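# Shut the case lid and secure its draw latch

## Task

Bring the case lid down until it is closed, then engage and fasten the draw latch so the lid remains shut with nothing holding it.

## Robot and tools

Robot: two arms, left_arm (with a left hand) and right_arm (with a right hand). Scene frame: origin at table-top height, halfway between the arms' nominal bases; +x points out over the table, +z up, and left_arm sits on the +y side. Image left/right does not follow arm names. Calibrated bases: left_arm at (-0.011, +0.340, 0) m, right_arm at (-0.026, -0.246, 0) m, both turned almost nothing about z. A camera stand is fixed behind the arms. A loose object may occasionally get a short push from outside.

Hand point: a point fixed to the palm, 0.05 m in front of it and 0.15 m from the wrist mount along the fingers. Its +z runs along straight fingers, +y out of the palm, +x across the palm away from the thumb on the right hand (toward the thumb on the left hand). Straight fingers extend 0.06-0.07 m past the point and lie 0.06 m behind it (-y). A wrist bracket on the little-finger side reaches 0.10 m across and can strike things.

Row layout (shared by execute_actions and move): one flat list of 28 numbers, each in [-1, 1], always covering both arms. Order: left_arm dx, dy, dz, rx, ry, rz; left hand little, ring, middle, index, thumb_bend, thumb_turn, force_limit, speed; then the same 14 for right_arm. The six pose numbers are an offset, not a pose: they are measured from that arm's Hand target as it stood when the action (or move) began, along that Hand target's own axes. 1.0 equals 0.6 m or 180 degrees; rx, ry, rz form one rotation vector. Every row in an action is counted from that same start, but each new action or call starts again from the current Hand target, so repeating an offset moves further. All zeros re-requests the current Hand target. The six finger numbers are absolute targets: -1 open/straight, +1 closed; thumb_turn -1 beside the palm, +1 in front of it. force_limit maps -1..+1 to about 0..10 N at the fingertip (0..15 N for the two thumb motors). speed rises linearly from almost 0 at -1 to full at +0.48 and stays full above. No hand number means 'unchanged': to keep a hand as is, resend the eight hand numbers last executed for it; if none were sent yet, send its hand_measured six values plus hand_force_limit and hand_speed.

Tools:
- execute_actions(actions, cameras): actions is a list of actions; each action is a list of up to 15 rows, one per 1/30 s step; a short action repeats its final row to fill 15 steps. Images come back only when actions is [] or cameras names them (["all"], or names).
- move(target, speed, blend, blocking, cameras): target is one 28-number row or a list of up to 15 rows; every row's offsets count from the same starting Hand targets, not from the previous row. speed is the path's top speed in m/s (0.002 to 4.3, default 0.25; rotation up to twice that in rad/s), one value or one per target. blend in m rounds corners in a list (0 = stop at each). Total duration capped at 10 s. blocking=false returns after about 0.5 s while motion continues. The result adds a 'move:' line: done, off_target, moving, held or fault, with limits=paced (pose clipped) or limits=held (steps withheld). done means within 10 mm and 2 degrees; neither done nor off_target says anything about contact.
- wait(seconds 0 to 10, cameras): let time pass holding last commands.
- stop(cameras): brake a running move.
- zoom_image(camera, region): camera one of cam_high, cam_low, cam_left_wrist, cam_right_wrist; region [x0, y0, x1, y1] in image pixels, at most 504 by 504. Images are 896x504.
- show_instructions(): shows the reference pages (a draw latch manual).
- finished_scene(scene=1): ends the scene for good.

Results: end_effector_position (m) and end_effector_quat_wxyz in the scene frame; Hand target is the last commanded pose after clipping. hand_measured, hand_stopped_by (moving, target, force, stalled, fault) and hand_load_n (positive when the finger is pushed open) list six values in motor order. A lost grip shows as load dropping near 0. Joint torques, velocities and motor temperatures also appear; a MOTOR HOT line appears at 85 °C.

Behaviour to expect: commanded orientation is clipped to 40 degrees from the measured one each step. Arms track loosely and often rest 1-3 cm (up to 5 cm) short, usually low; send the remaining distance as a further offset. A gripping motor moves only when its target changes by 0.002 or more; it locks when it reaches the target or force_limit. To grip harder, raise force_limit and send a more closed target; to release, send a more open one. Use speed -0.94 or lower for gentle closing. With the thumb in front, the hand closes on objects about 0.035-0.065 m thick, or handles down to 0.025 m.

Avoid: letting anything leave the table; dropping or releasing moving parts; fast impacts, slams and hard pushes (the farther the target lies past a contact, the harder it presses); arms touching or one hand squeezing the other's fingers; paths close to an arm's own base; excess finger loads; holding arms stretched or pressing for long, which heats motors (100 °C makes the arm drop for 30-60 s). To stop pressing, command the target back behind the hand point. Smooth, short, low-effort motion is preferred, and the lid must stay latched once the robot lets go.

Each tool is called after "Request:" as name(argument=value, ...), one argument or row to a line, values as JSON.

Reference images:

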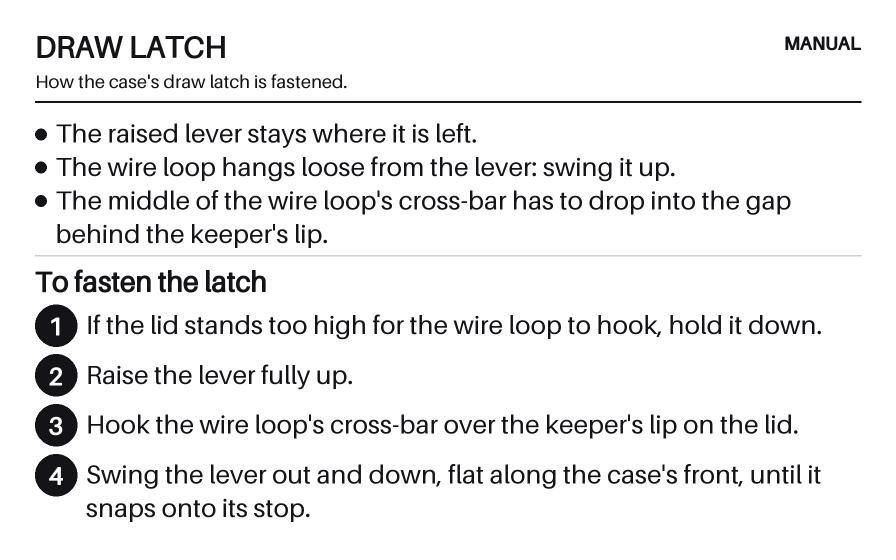

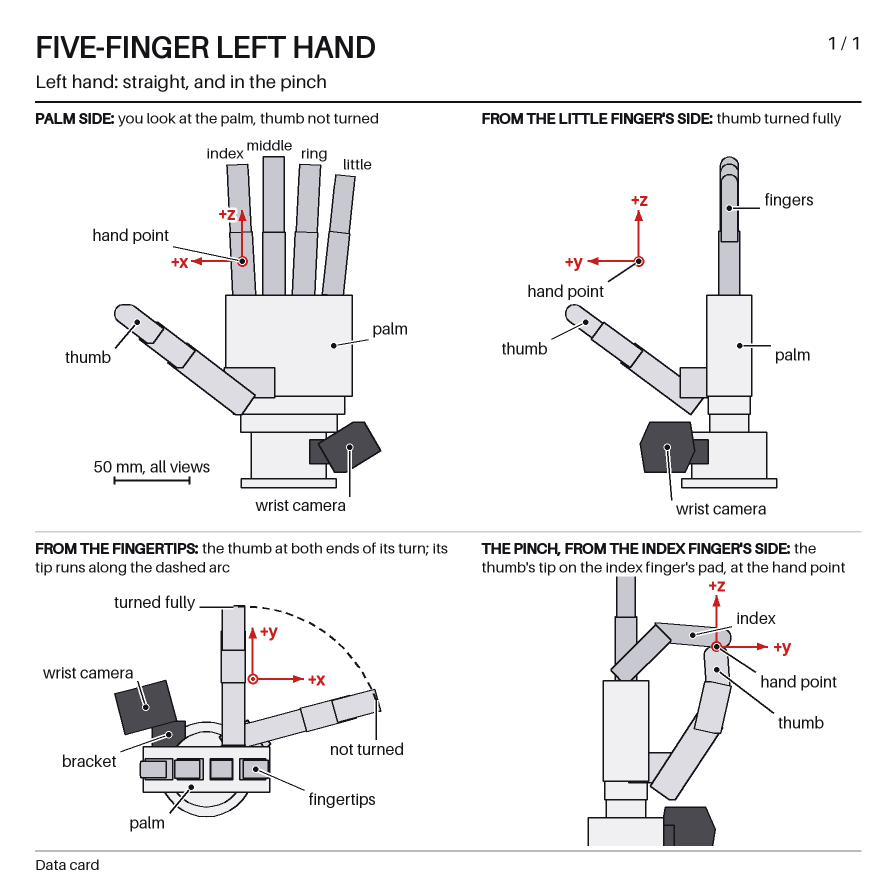

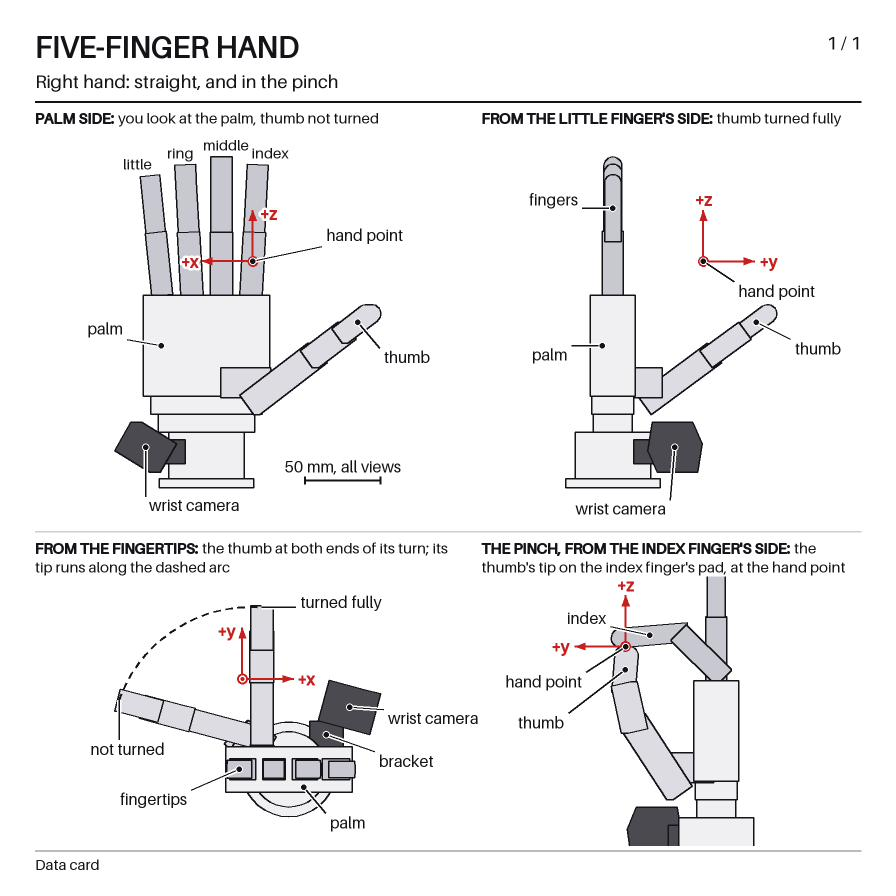

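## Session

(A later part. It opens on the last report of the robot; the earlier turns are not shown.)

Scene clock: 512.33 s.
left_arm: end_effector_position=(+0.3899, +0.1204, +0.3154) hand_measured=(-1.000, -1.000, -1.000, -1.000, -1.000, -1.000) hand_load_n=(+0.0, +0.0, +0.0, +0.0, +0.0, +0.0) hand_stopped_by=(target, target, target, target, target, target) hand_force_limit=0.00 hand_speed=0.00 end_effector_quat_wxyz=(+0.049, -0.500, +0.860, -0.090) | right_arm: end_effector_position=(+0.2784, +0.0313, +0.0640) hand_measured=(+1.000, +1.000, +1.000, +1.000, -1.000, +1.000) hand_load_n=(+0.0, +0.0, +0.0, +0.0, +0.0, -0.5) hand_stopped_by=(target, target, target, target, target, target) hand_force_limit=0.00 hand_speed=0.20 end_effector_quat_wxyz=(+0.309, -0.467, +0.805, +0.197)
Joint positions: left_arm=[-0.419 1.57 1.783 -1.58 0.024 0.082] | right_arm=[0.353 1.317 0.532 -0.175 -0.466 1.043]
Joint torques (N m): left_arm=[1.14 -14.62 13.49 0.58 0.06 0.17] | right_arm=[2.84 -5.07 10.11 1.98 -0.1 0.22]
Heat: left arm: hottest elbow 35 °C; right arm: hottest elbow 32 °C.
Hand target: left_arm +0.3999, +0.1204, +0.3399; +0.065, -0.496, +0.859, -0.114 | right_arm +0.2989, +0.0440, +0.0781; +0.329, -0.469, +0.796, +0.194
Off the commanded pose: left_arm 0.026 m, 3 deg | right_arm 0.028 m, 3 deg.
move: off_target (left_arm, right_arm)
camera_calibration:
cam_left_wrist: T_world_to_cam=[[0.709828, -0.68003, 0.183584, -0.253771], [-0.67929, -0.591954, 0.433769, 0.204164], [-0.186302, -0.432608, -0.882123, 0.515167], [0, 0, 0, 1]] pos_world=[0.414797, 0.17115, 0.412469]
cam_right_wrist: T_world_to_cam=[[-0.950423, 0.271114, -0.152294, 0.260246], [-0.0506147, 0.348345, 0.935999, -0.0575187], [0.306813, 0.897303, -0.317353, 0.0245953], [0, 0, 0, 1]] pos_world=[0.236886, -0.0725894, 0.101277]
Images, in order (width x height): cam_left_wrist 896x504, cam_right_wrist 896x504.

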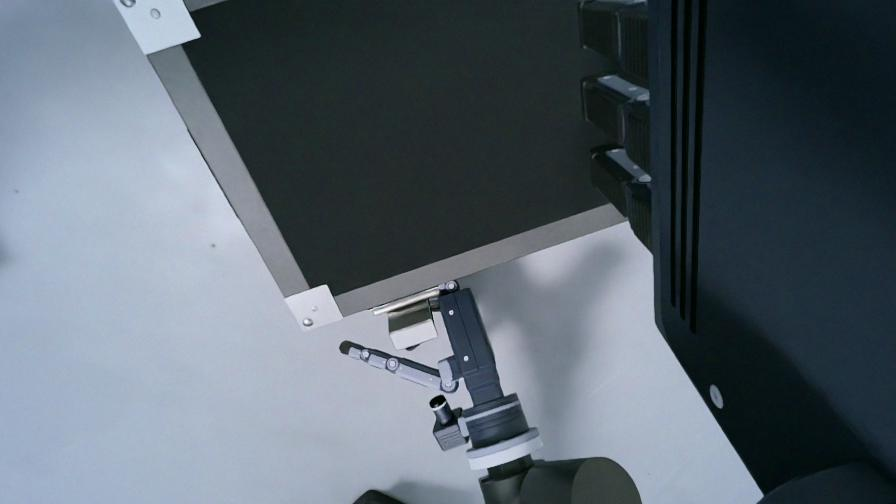

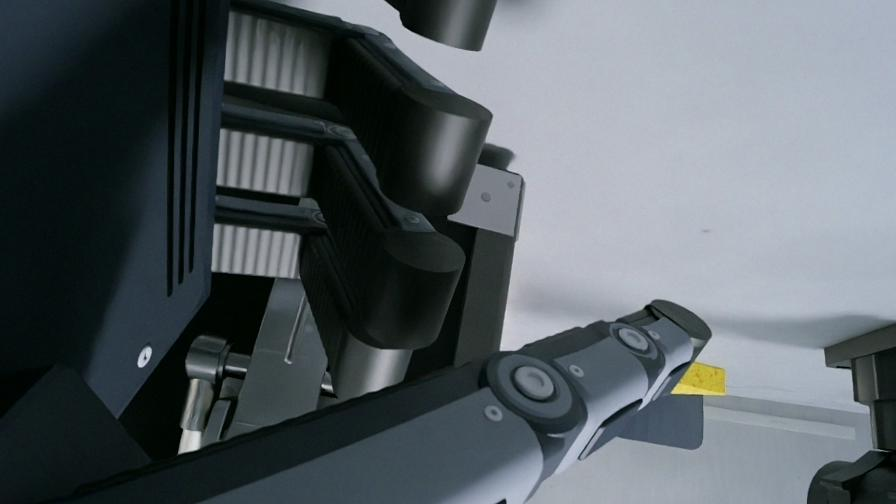

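Request:
move(
  target=[
    [0,0,0,0,0,0,-1,-1,-1,-1,-1,-1,0,0,-0.024,-0.003,0.023,0,0,0,1,1,1,1,-1,1,0,0.2],
  ],
  speed=0.06,
  cameras=["cam_left_wrist","cam_right_wrist"],
)

Request:
zoom_image(
  camera="cam_right_wrist",
  region=[150, 240, 460, 470],
)

Scene clock: 514.27 s.
left_arm: end_effector_position=(+0.3899, +0.1204, +0.3154) hand_measured=(-1.000, -1.000, -1.000, -1.000, -1.000, -1.000) hand_load_n=(+0.0, +0.0, +0.0, +0.0, +0.0, +0.0) hand_stopped_by=(target, target, target, target, target, target) hand_force_limit=0.00 hand_speed=0.00 end_effector_quat_wxyz=(+0.049, -0.500, +0.860, -0.090) | right_arm: end_effector_position=(+0.2864, +0.0428, +0.0607) hand_measured=(+1.000, +1.000, +1.000, +1.000, -1.000, +1.000) hand_load_n=(+0.5, +0.0, +0.0, -0.5, +0.0, -0.5) hand_stopped_by=(target, target, target, target, target, target) hand_force_limit=0.00 hand_speed=0.20 end_effector_quat_wxyz=(+0.304, -0.466, +0.808, +0.195)
Joint positions: left_arm=[-0.419 1.57 1.783 -1.58 0.024 0.082] | right_arm=[0.38 1.356 0.562 -0.165 -0.445 1.066]
Joint torques (N m): left_arm=[0.97 -14.62 13.45 0.53 0.05 0.19] | right_arm=[3.49 -5.83 10.8 2.13 -0.14 0.23]
Heat: left arm: hottest elbow 35 °C; right arm: hottest elbow 32 °C.
Hand target: left_arm +0.3999, +0.1204, +0.3399; +0.065, -0.496, +0.859, -0.114 | right_arm +0.3101, +0.0606, +0.0785; +0.330, -0.469, +0.796, +0.194
Off the commanded pose: left_arm 0.026 m, 3 deg | right_arm 0.035 m, 3 deg.
move: off_target (left_arm, right_arm)
camera_calibration:
cam_left_wrist: T_world_to_cam=[[0.709828, -0.68003, 0.183584, -0.253771], [-0.67929, -0.591954, 0.433769, 0.204164], [-0.186302, -0.432608, -0.882123, 0.515167], [0, 0, 0, 1]] pos_world=[0.414797, 0.17115, 0.412469]
cam_right_wrist: T_world_to_cam=[[-0.950927, 0.272082, -0.147341, 0.264005], [-0.0426265, 0.356453, 0.93334, -0.0605204], [0.306465, 0.893819, -0.327363, 0.0116445], [0, 0, 0, 1]] pos_world=[0.244901, -0.0606663, 0.0991968]
Images, in order (width x height): cam_left_wrist 896x504, cam_right_wrist 896x504.

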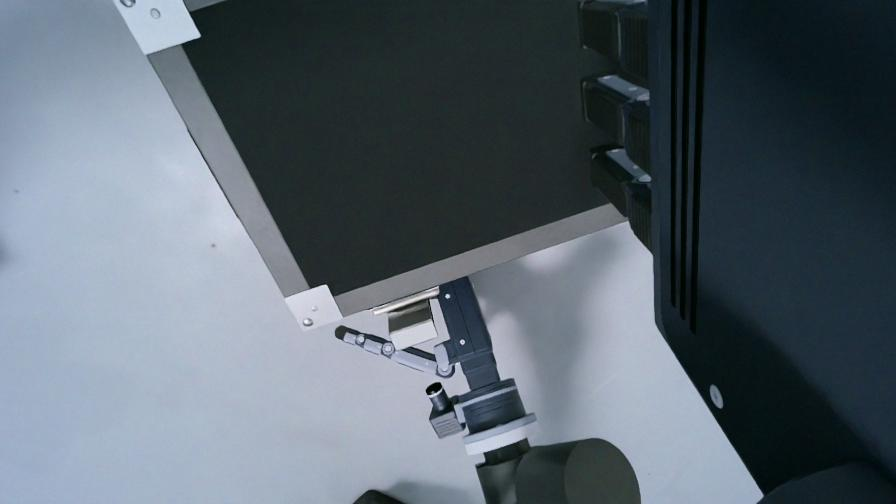

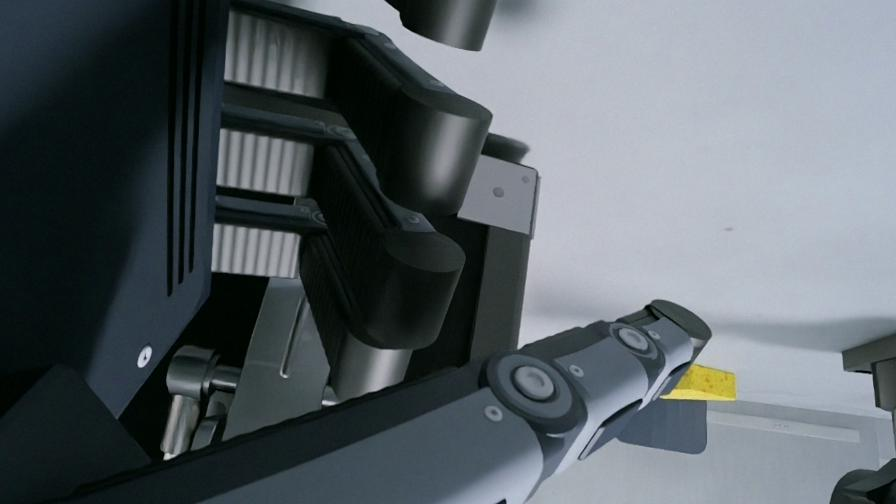

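Scaled by 1.626.

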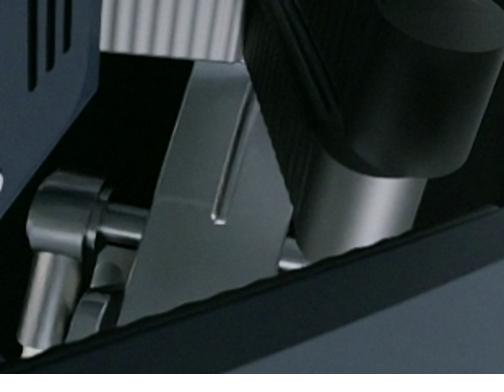

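Request:
move(
  target=[
    [0,0,0,0,0,0,-1,-1,-1,-1,-1,-1,0,0,-0.024,-0.003,0.023,0,0,0,1,1,1,1,-1,1,0,0.2],
  ],
  speed=0.06,
  cameras=["cam_left_wrist","cam_right_wrist"],
)

Request:
zoom_image(
  camera="cam_right_wrist",
  region=[150, 240, 460, 470],
)

Scene clock: 516.03 s.
left_arm: end_effector_position=(+0.3899, +0.1204, +0.3154) hand_measured=(-1.000, -1.000, -1.000, -1.000, -1.000, -1.000) hand_load_n=(+0.0, +0.0, +0.0, +0.0, +0.0, +0.0) hand_stopped_by=(target, target, target, target, target, target) hand_force_limit=0.00 hand_speed=0.00 end_effector_quat_wxyz=(+0.049, -0.500, +0.860, -0.090) | right_arm: end_effector_position=(+0.2867, +0.0441, +0.0501) hand_measured=(+1.000, +1.000, +1.000, +1.000, -1.000, +1.000) hand_load_n=(+0.0, +0.0, +0.0, -2.5, +0.0, -0.5) hand_stopped_by=(target, target, target, target, target, target) hand_force_limit=0.00 hand_speed=0.20 end_effector_quat_wxyz=(+0.291, -0.464, +0.815, +0.190)
Joint positions: left_arm=[-0.419 1.57 1.783 -1.58 0.024 0.082] | right_arm=[0.39 1.384 0.566 -0.165 -0.425 1.077]
Joint torques (N m): left_arm=[1.26 -14.74 13.5 0.57 0.08 0.18] | right_arm=[4.66 -6.24 13.08 2.3 -0.32 0.37]
Heat: left arm: hottest elbow 35 °C; right arm: hottest elbow 32 °C.
Hand target: left_arm +0.3999, +0.1204, +0.3399; +0.065, -0.496, +0.859, -0.114 | right_arm +0.3214, +0.0772, +0.0790; +0.330, -0.469, +0.796, +0.194
Off the commanded pose: left_arm 0.026 m, 3 deg | right_arm 0.056 m, 5 deg.
move: off_target (left_arm, right_arm)
camera_calibration:
cam_left_wrist: T_world_to_cam=[[0.709828, -0.68003, 0.183584, -0.253771], [-0.67929, -0.591954, 0.433769, 0.204164], [-0.186302, -0.432608, -0.882123, 0.515167], [0, 0, 0, 1]] pos_world=[0.414797, 0.17115, 0.412469]
cam_right_wrist: T_world_to_cam=[[-0.951345, 0.27772, -0.133473, 0.261598], [-0.0201231, 0.376251, 0.926299, -0.05797], [0.307471, 0.883916, -0.352356, 0.00832942], [0, 0, 0, 1]] pos_world=[0.245142, -0.0582021, 0.0915488]
Images, in order (width x height): cam_left_wrist 896x504, cam_right_wrist 896x504.

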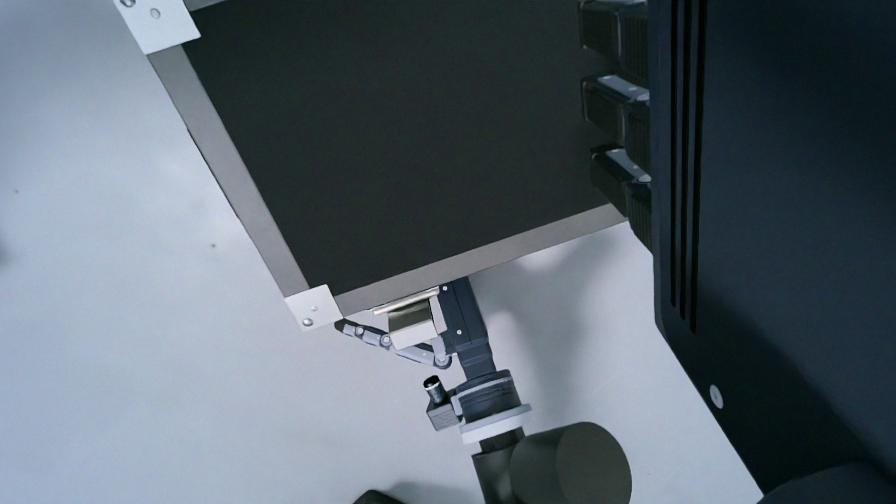

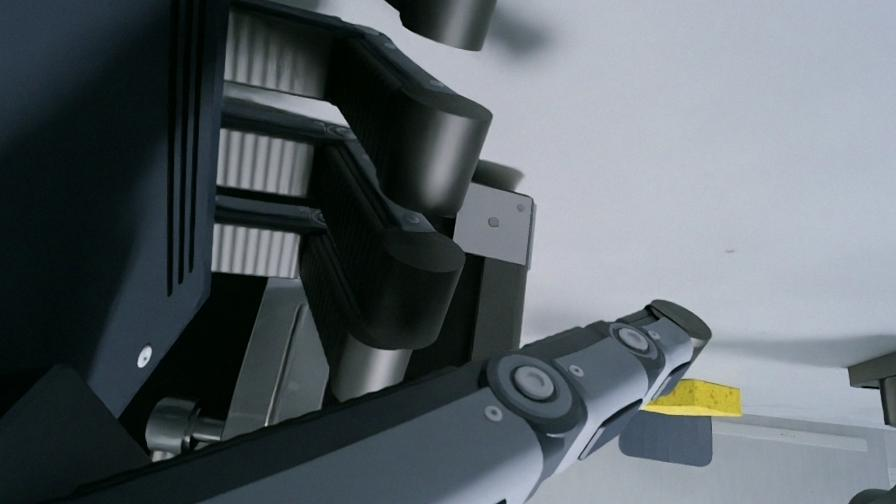

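Scaled by 1.626.

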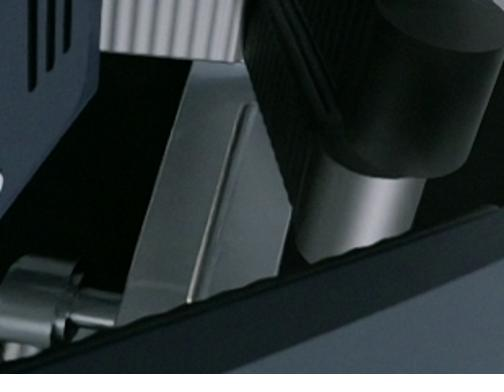

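Request:
move(
  target=[
    [0,0,0,0,0,0,-1,-1,-1,-1,-1,-1,0,0,-0.035,-0.003,0.012,0,0,0,1,1,1,1,-1,1,0,0.2],
  ],
  speed=0.06,
  cameras=["cam_left_wrist","cam_right_wrist"],
)

Request:
zoom_image(
  camera="cam_right_wrist",
  region=[150, 240, 460, 470],
)

Scene clock: 518.40 s.
left_arm: end_effector_position=(+0.3899, +0.1204, +0.3154) hand_measured=(-1.000, -1.000, -1.000, -1.000, -1.000, -1.000) hand_load_n=(+0.0, +0.0, +0.0, +0.0, +0.0, +0.0) hand_stopped_by=(target, target, target, target, target, target) hand_force_limit=0.00 hand_speed=0.00 end_effector_quat_wxyz=(+0.049, -0.500, +0.860, -0.090) | right_arm: end_effector_position=(+0.2873, +0.0449, +0.0497) hand_measured=(+1.000, +1.000, +1.000, +1.000, -1.000, +1.000) hand_load_n=(+0.5, +0.0, +0.0, -4.5, +0.0, +0.0) hand_stopped_by=(target, target, target, target, target, target) hand_force_limit=0.00 hand_speed=0.20 end_effector_quat_wxyz=(+0.281, -0.462, +0.820, +0.185)
Joint positions: left_arm=[-0.419 1.57 1.783 -1.58 0.024 0.082] | right_arm=[0.397 1.384 0.58 -0.198 -0.409 1.083]
Joint torques (N m): left_arm=[1.03 -14.68 13.52 0.55 0.07 0.18] | right_arm=[6.24 -5.36 15.42 2.39 -0.4 0.51]
Heat: left arm: hottest elbow 35 °C; right arm: hottest elbow 33 °C.
Hand target: left_arm +0.3999, +0.1204, +0.3399; +0.065, -0.496, +0.859, -0.114 | right_arm +0.3326, +0.0937, +0.0885; +0.329, -0.469, +0.796, +0.194
Off the commanded pose: left_arm 0.026 m, 3 deg | right_arm 0.077 m, 6 deg.
move: off_target (left_arm, right_arm)
camera_calibration:
cam_left_wrist: T_world_to_cam=[[0.709828, -0.68003, 0.183584, -0.253771], [-0.67929, -0.591954, 0.433769, 0.204164], [-0.186302, -0.432608, -0.882123, 0.515167], [0, 0, 0, 1]] pos_world=[0.414797, 0.17115, 0.412469]
cam_right_wrist: T_world_to_cam=[[-0.951635, 0.281209, -0.123741, 0.261298], [-0.00340312, 0.393091, 0.919493, -0.0631971], [0.307211, 0.875443, -0.373122, 0.00869557], [0, 0, 0, 1]] pos_world=[0.245774, -0.0562496, 0.0936871]
Images, in order (width x height): cam_left_wrist 896x504, cam_right_wrist 896x504.

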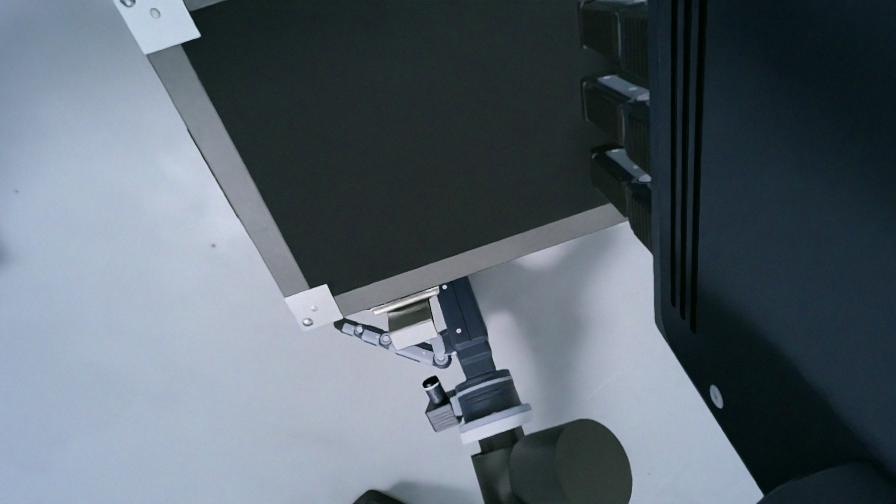

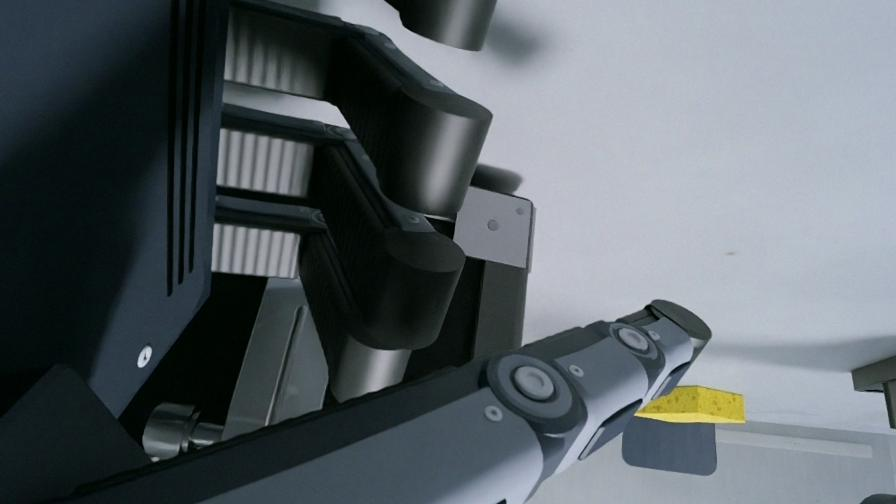

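Scaled by 1.626.

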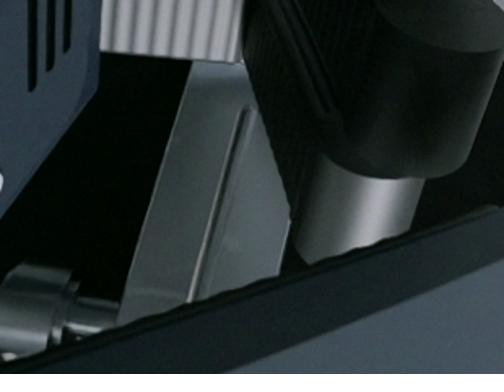

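Request:
move(
  target=[
    [0,0,0,0,0,0,-1,-1,-1,-1,-1,-1,0,0,0.08,-0.06,-0.08,0,0,0,1,1,1,1,-1,1,0,0.2],
    [0,0,0,0,0,0,-1,-1,-1,-1,-1,-1,0,0,0.06,-0.12,-0.30,0,0,0,-1,-1,-1,-1,-1,-1,0,0.4],
  ],
  speed=0.2,
  blend=[0.02,0],
  cameras=["cam_left_wrist","cam_right_wrist","cam_high"],
)

Scene clock: 523.27 s.
left_arm: end_effector_position=(+0.3899, +0.1204, +0.3154) hand_measured=(-1.000, -1.000, -1.000, -1.000, -1.000, -1.000) hand_load_n=(+0.0, +0.0, +0.0, +0.0, +0.0, +0.0) hand_stopped_by=(target, target, target, target, target, target) hand_force_limit=0.00 hand_speed=0.00 end_effector_quat_wxyz=(+0.049, -0.500, +0.860, -0.090) | right_arm: end_effector_position=(+0.3029, -0.0720, +0.1662) hand_measured=(-1.000, -1.000, -1.000, -1.000, -1.000, -1.000) hand_load_n=(+0.0, +0.0, +0.0, +0.0, +0.0, +0.0) hand_stopped_by=(target, target, target, target, target, target) hand_force_limit=0.00 hand_speed=0.40 end_effector_quat_wxyz=(+0.307, -0.465, +0.804, +0.207)
Joint positions: left_arm=[-0.419 1.57 1.783 -1.58 0.024 0.082] | right_arm=[-0.001 1.158 0.745 -0.751 -0.659 0.682]
Joint torques (N m): left_arm=[1.26 -14.74 13.5 0.59 0.06 0.15] | right_arm=[1.85 -6.53 12.03 0.44 -0.56 0.03]
Heat: left arm: hottest elbow 36 °C; right arm: hottest elbow 34 °C.
Hand target: left_arm +0.3999, +0.1204, +0.3399; +0.065, -0.496, +0.859, -0.114 | right_arm +0.3217, -0.0747, +0.1905; +0.329, -0.469, +0.796, +0.194
Off the commanded pose: left_arm 0.026 m, 3 deg | right_arm 0.031 m, 3 deg.
move: off_target (left_arm, right_arm); target 2's new numbers were sent with right_arm's hand 0.030 m and 3 deg from that target
camera_calibration:
cam_left_wrist: T_world_to_cam=[[0.709828, -0.68003, 0.183584, -0.253771], [-0.67929, -0.591954, 0.433769, 0.204164], [-0.186302, -0.432608, -0.882123, 0.515167], [0, 0, 0, 1]] pos_world=[0.414797, 0.17115, 0.412469]
cam_right_wrist: T_world_to_cam=[[-0.953797, 0.267988, -0.135845, 0.325122], [-0.0405492, 0.333183, 0.94199, -0.121165], [0.297704, 0.903975, -0.306922, 0.143672], [0, 0, 0, 1]] pos_world=[0.262415, -0.176635, 0.202398]
Images, in order (width x height): cam_high 896x504, cam_left_wrist 896x504, cam_right_wrist 896x504.

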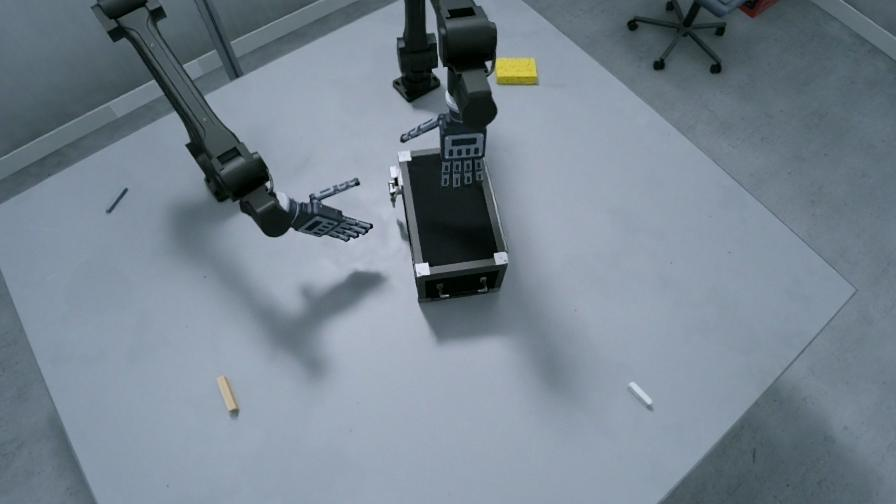

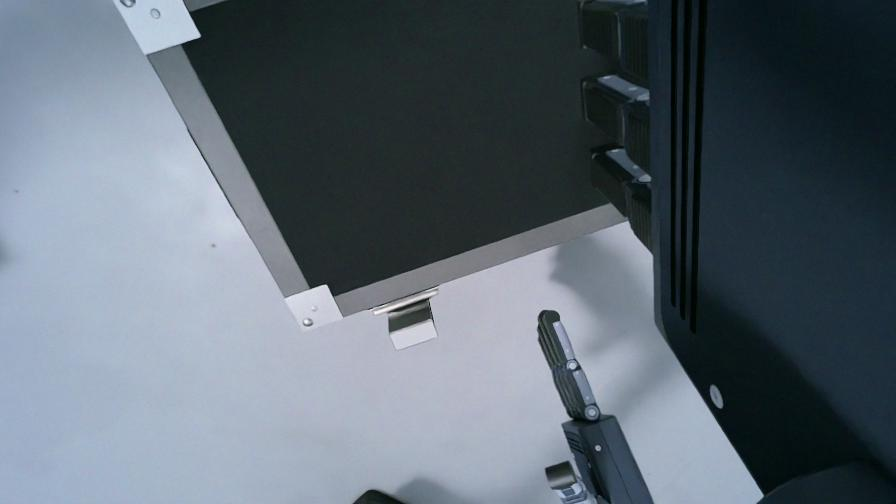

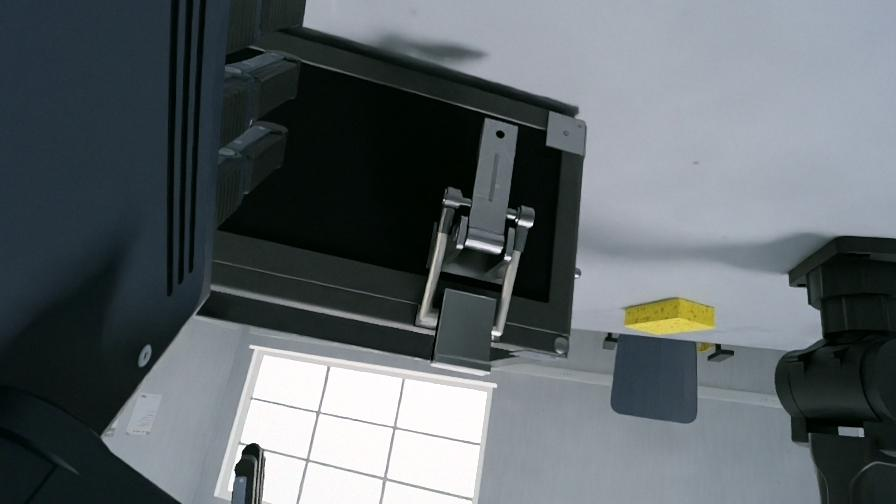

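Request:
zoom_image(
  camera="cam_right_wrist",
  region=[400, 100, 600, 390],
)

Request:
zoom_image(
  camera="cam_high",
  region=[370, 150, 430, 220],
)

Scaled by 1.738.

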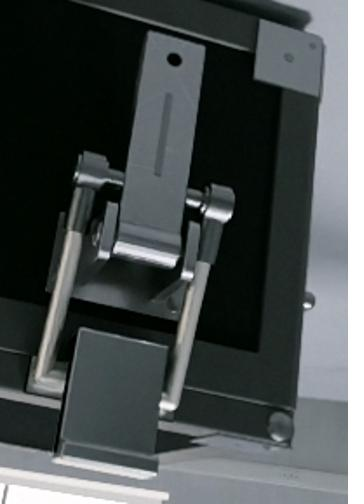

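Scaled by 7.200.

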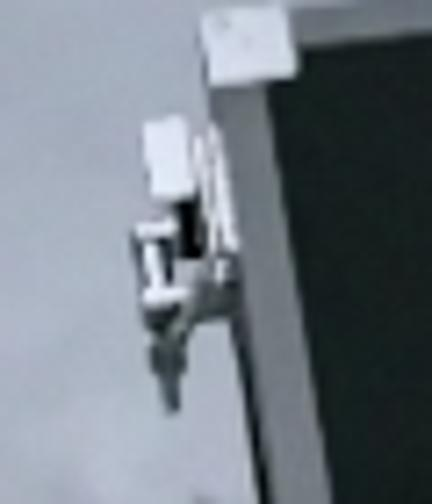

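Request:
move(
  target=[-0.0605,-0.1,-0.1,0,0,0,-1,-1,-1,-1,-1,-1,0,0,-0.12,-0.05,-0.04,0,0.12,0,-1,-1,-1,-1,-1,-1,0,0.4],
  speed=0.2,
  cameras=["cam_left_wrist","cam_right_wrist"],
)

Request:
zoom_image(
  camera="cam_right_wrist",
  region=[350, 200, 650, 500],
)

Scene clock: 531.13 s.
left_arm: end_effector_position=(+0.4474, +0.1285, +0.3969) hand_measured=(-1.000, -1.000, -1.000, -1.000, -1.000, -1.000) hand_load_n=(+0.0, +0.0, +0.0, +0.0, +0.0, +0.0) hand_stopped_by=(target, target, target, target, target, target) hand_force_limit=0.00 hand_speed=0.00 end_effector_quat_wxyz=(+0.089, -0.498, +0.849, -0.151) | right_arm: end_effector_position=(+0.3498, -0.0653, +0.2410) hand_measured=(-1.000, -1.000, -1.000, -1.000, -1.000, -1.000) hand_load_n=(+0.0, +0.0, +0.0, +0.0, +0.0, +0.0) hand_stopped_by=(target, target, target, target, target, target) hand_force_limit=0.00 hand_speed=0.40 end_effector_quat_wxyz=(+0.162, -0.495, +0.847, +0.109)
Joint positions: left_arm=[-0.354 1.679 2.14 -1.684 0.048 0.134] | right_arm=[0.135 1.307 1.216 -1.248 -0.321 0.705]
Joint torques (N m): left_arm=[1.26 -14.45 12.74 0.76 0.07 0.2] | right_arm=[3.19 -7.36 12.7 0.17 -0.06 0.16]
Heat: left arm: hottest elbow 36 °C; right arm: hottest elbow 35 °C.
Hand target: left_arm +0.4548, +0.1306, +0.4133; +0.065, -0.496, +0.859, -0.114 | right_arm +0.3644, -0.0595, +0.2584; +0.175, -0.497, +0.844, +0.103
Off the commanded pose: left_arm 0.018 m, 5 deg | right_arm 0.023 m, 2 deg.
joint sent to its limit (left arm) — joint 4 (wrist pitch), lower limit. The joint targets are off in orientation, not in position.
move: off_target (left_arm, right_arm)
camera_calibration:
cam_left_wrist: T_world_to_cam=[[0.682799, -0.657308, 0.318954, -0.348574], [-0.727464, -0.571213, 0.380147, 0.25285], [-0.0676827, -0.491592, -0.868192, 0.550303], [0, 0, 0, 1]] pos_world=[0.459191, 0.185835, 0.492827]
cam_right_wrist: T_world_to_cam=[[-0.971806, 0.226022, -0.0671357, 0.365359], [0.0904568, 0.620344, 0.779096, -0.179685], [0.21774, 0.751057, -0.6233, 0.240839], [0, 0, 0, 1]] pos_world=[0.318871, -0.151996, 0.314635]
Images, in order (width x height): cam_left_wrist 896x504, cam_right_wrist 896x504.

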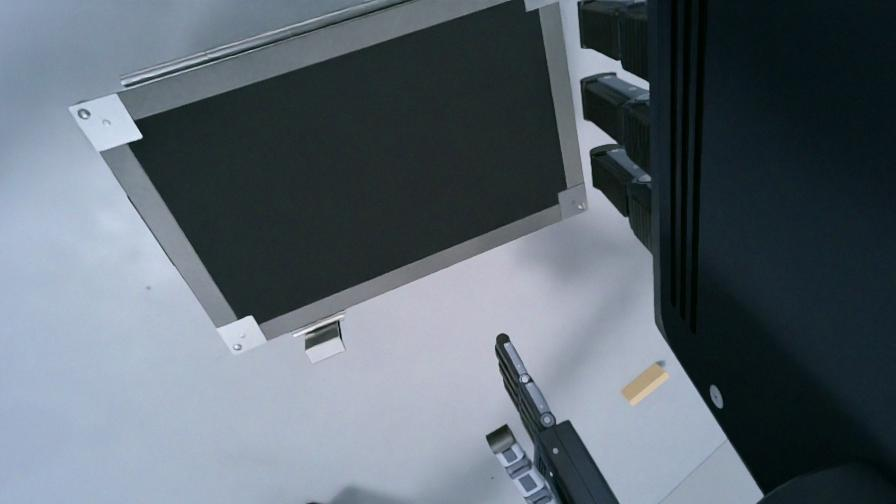

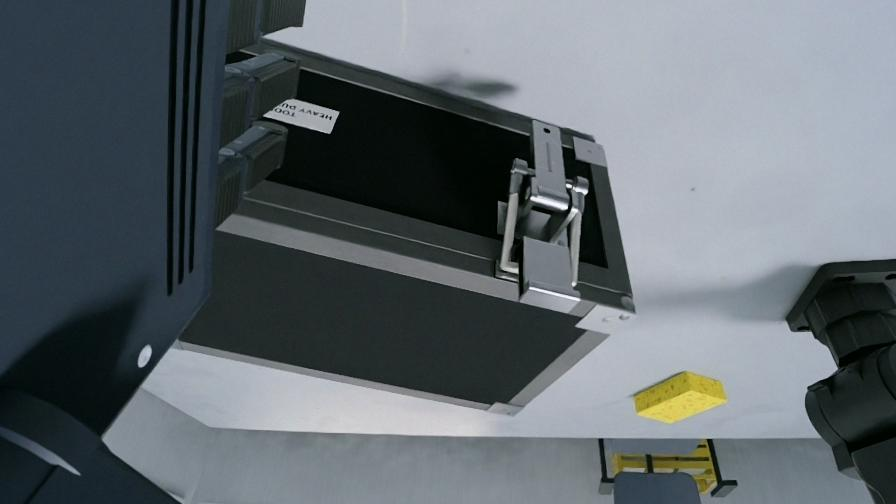

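Scaled by 1.680.

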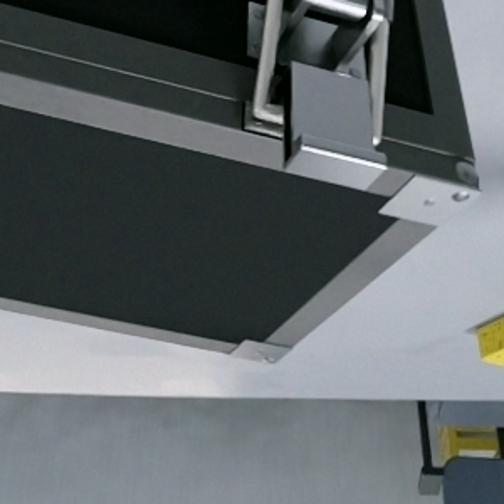

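Request:
zoom_image(
  camera="cam_right_wrist",
  region=[470, 100, 650, 340],
)

Request:
zoom_image(
  camera="cam_left_wrist",
  region=[260, 290, 380, 380],
)

Scaled by 2.100.

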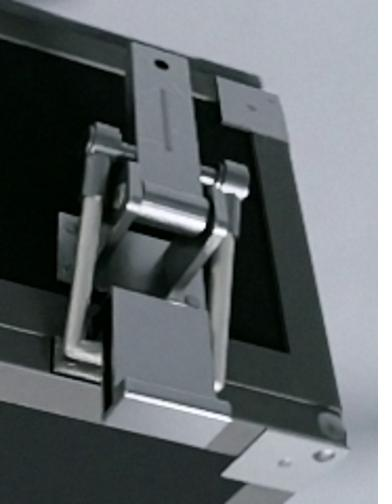

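Scaled by 4.200.

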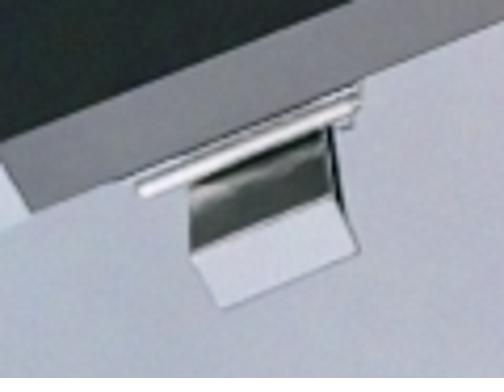

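Request:
move(
  target=[
    [0,0,0,0,0,0,-1,-1,-1,-1,-1,-1,0,0,0.1358,0.1755,0.1563,0,-0.2033,0,1,1,1,1,-1,1,0,0.4],
    [0,0,0,0,0,0,-1,-1,-1,-1,-1,-1,0,0,0.0902,0.1955,0.2813,0,-0.2033,0,1,1,1,1,-1,1,0,0.4],
  ],
  speed=[0.2,0.08],
  blend=[0.01,0],
  cameras=["cam_left_wrist","cam_right_wrist","cam_high"],
)

Scene clock: 549.43 s.
left_arm: end_effector_position=(+0.4474, +0.1285, +0.3969) hand_measured=(-1.000, -1.000, -1.000, -1.000, -1.000, -1.000) hand_load_n=(+0.0, +0.0, +0.0, +0.0, +0.0, +0.0) hand_stopped_by=(target, target, target, target, target, target) hand_force_limit=0.00 hand_speed=0.00 end_effector_quat_wxyz=(+0.089, -0.498, +0.849, -0.151) | right_arm: end_effector_position=(+0.2738, +0.0099, +0.0877) hand_measured=(+1.000, +1.000, +1.000, +1.000, -1.000, +1.000) hand_load_n=(+0.0, +0.0, +0.0, +0.0, +0.0, +0.0) hand_stopped_by=(target, target, target, target, target, target) hand_force_limit=0.00 hand_speed=0.40 end_effector_quat_wxyz=(+0.435, -0.440, +0.745, +0.251)
Joint positions: left_arm=[-0.354 1.679 2.14 -1.684 0.048 0.134] | right_arm=[0.228 1.305 0.364 0.249 -0.678 1.082]
Joint torques (N m): left_arm=[1.26 -14.51 12.75 0.75 0.09 0.19] | right_arm=[2.96 -4.13 5.3 2.24 -0.13 0.2]
Heat: left arm: hottest elbow 35 °C; right arm: hottest elbow 36 °C.
Hand target: left_arm +0.4548, +0.1306, +0.4133; +0.065, -0.496, +0.859, -0.114 | right_arm +0.2702, +0.0124, +0.0821; +0.431, -0.440, +0.746, +0.254
Off the commanded pose: left_arm 0.018 m, 5 deg | right_arm 0.007 m, 1 deg.
joint sent to its limit (left arm) — joint 4 (wrist pitch), lower limit. The joint targets are off in orientation, not in position.
move: off_target (left_arm)
camera_calibration:
cam_left_wrist: T_world_to_cam=[[0.682799, -0.657308, 0.318954, -0.348574], [-0.727464, -0.571213, 0.380147, 0.25285], [-0.0676827, -0.491592, -0.868192, 0.550303], [0, 0, 0, 1]] pos_world=[0.459191, 0.185835, 0.492827]
cam_right_wrist: T_world_to_cam=[[-0.913224, 0.323743, -0.247412, 0.26291], [-0.222301, 0.113007, 0.968407, -0.0260172], [0.341474, 0.939372, -0.0312325, 0.017723], [0, 0, 0, 1]] pos_world=[0.22826, -0.0988237, 0.090796]
Images, in order (width x height): cam_high 896x504, cam_left_wrist 896x504, cam_right_wrist 896x504.

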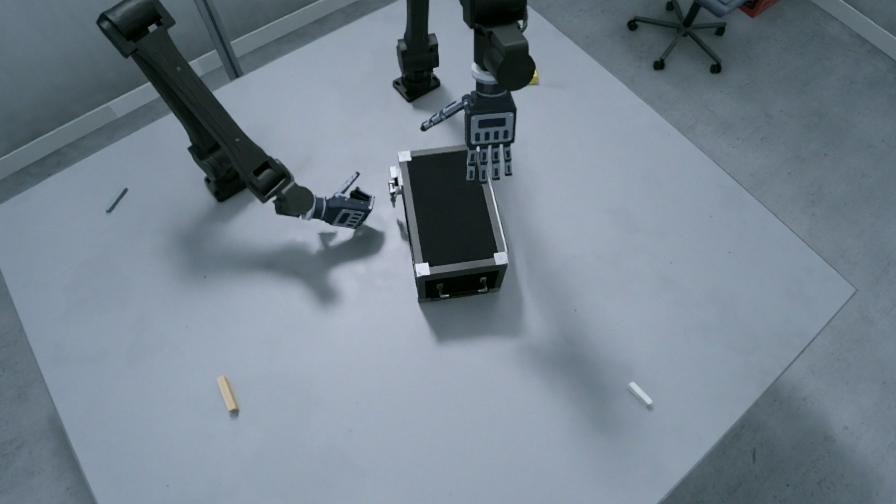

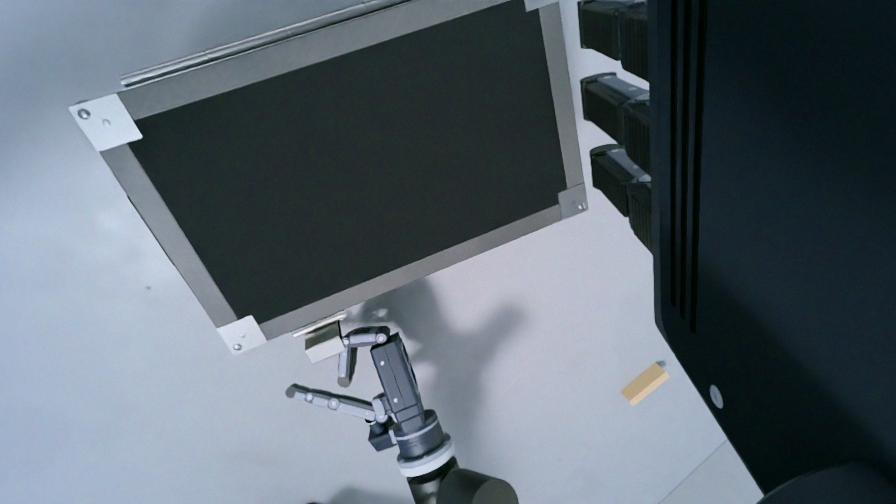

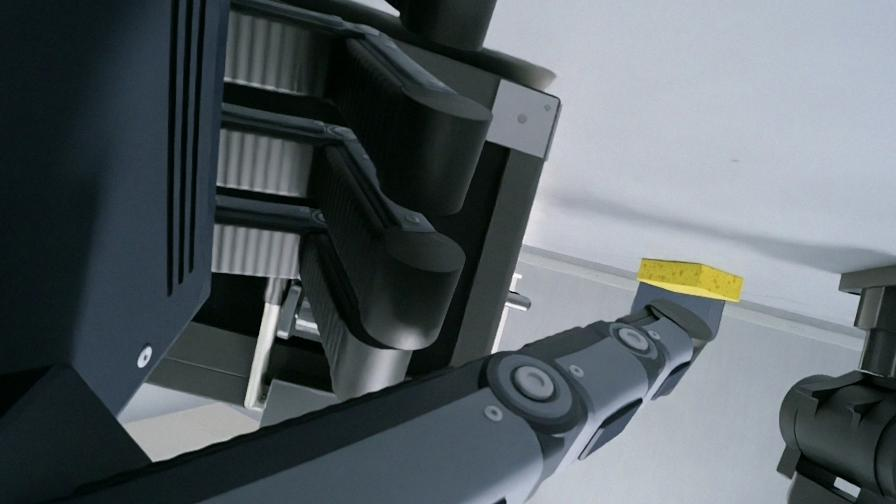

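Request:
move(
  target=[0,0,0,0,0,0,-1,-1,-1,-1,-1,-1,0,0,-0.0442,0.002,0.09,0,0,0,1,1,1,1,-1,1,0,0.4],
  speed=0.06,
  cameras=["cam_left_wrist","cam_right_wrist"],
)

Scene clock: 551.83 s.
left_arm: end_effector_position=(+0.4474, +0.1285, +0.3969) hand_measured=(-1.000, -1.000, -1.000, -1.000, -1.000, -1.000) hand_load_n=(+0.0, +0.0, +0.0, +0.0, +0.0, +0.0) hand_stopped_by=(target, target, target, target, target, target) hand_force_limit=0.00 hand_speed=0.00 end_effector_quat_wxyz=(+0.089, -0.498, +0.849, -0.151) | right_arm: end_effector_position=(+0.2767, +0.0502, +0.0628) hand_measured=(+1.000, +1.000, +1.000, +1.000, -1.000, +1.000) hand_load_n=(+0.0, +0.0, +0.0, -1.5, +0.0, +0.0) hand_stopped_by=(target, target, target, target, target, target) hand_force_limit=0.00 hand_speed=0.40 end_effector_quat_wxyz=(+0.408, -0.439, +0.759, +0.255)
Joint positions: left_arm=[-0.354 1.679 2.14 -1.684 0.048 0.134] | right_arm=[0.363 1.433 0.402 0.336 -0.573 1.18]
Joint torques (N m): left_arm=[1.2 -14.56 12.74 0.7 0.1 0.19] | right_arm=[3.43 -5.3 9.07 2.65 0.12 0.29]
Heat: left arm: hottest elbow 35 °C; right arm: hottest elbow 35 °C.
Hand target: left_arm +0.4548, +0.1306, +0.4133; +0.065, -0.496, +0.859, -0.114 | right_arm +0.2981, +0.0655, +0.0780; +0.430, -0.440, +0.746, +0.254
Off the commanded pose: left_arm 0.018 m, 5 deg | right_arm 0.031 m, 3 deg.
joint sent to its limit (left arm) — joint 4 (wrist pitch), lower limit. The joint targets are off in orientation, not in position.
move: off_target (left_arm, right_arm)
camera_calibration:
cam_left_wrist: T_world_to_cam=[[0.682799, -0.657308, 0.318954, -0.348574], [-0.727464, -0.571213, 0.380147, 0.25285], [-0.0676827, -0.491592, -0.868192, 0.550303], [0, 0, 0, 1]] pos_world=[0.459191, 0.185835, 0.492827]
cam_right_wrist: T_world_to_cam=[[-0.926846, 0.315761, -0.203105, 0.24772], [-0.167566, 0.136199, 0.976408, -0.022678], [0.335974, 0.939013, -0.0733244, -0.0177204], [0, 0, 0, 1]] pos_world=[0.231752, -0.058492, 0.0711569]
Images, in order (width x height): cam_left_wrist 896x504, cam_right_wrist 896x504.

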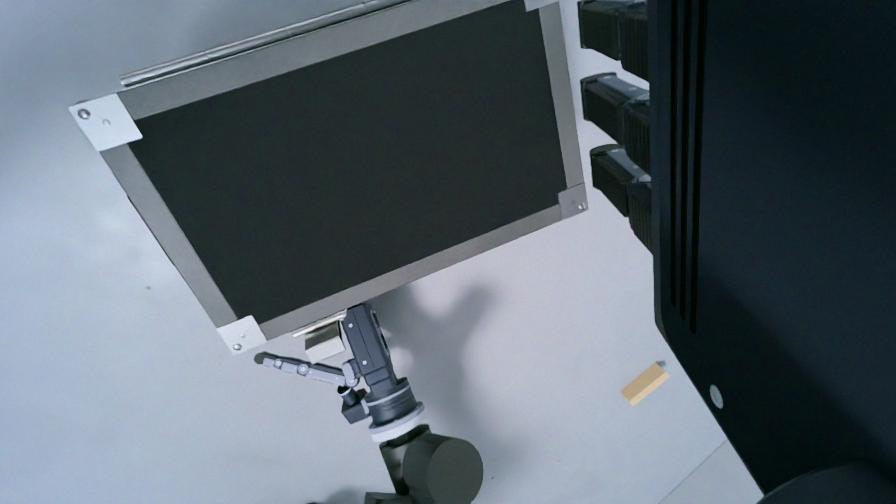

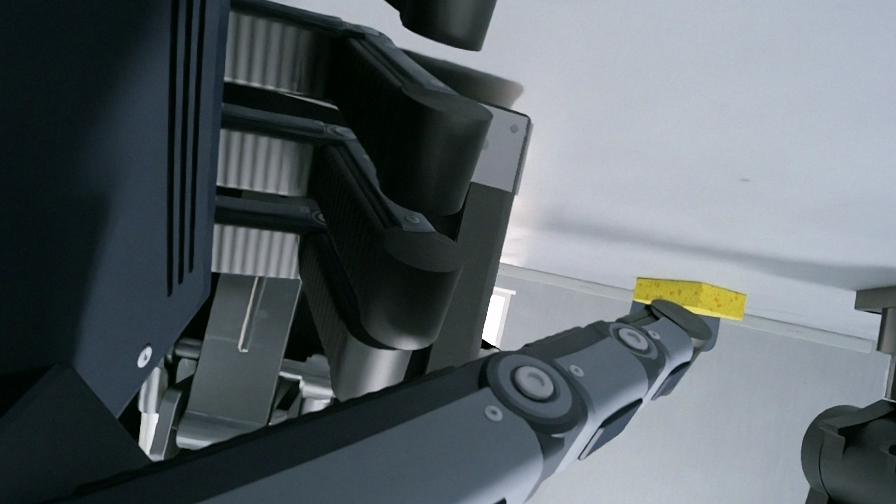

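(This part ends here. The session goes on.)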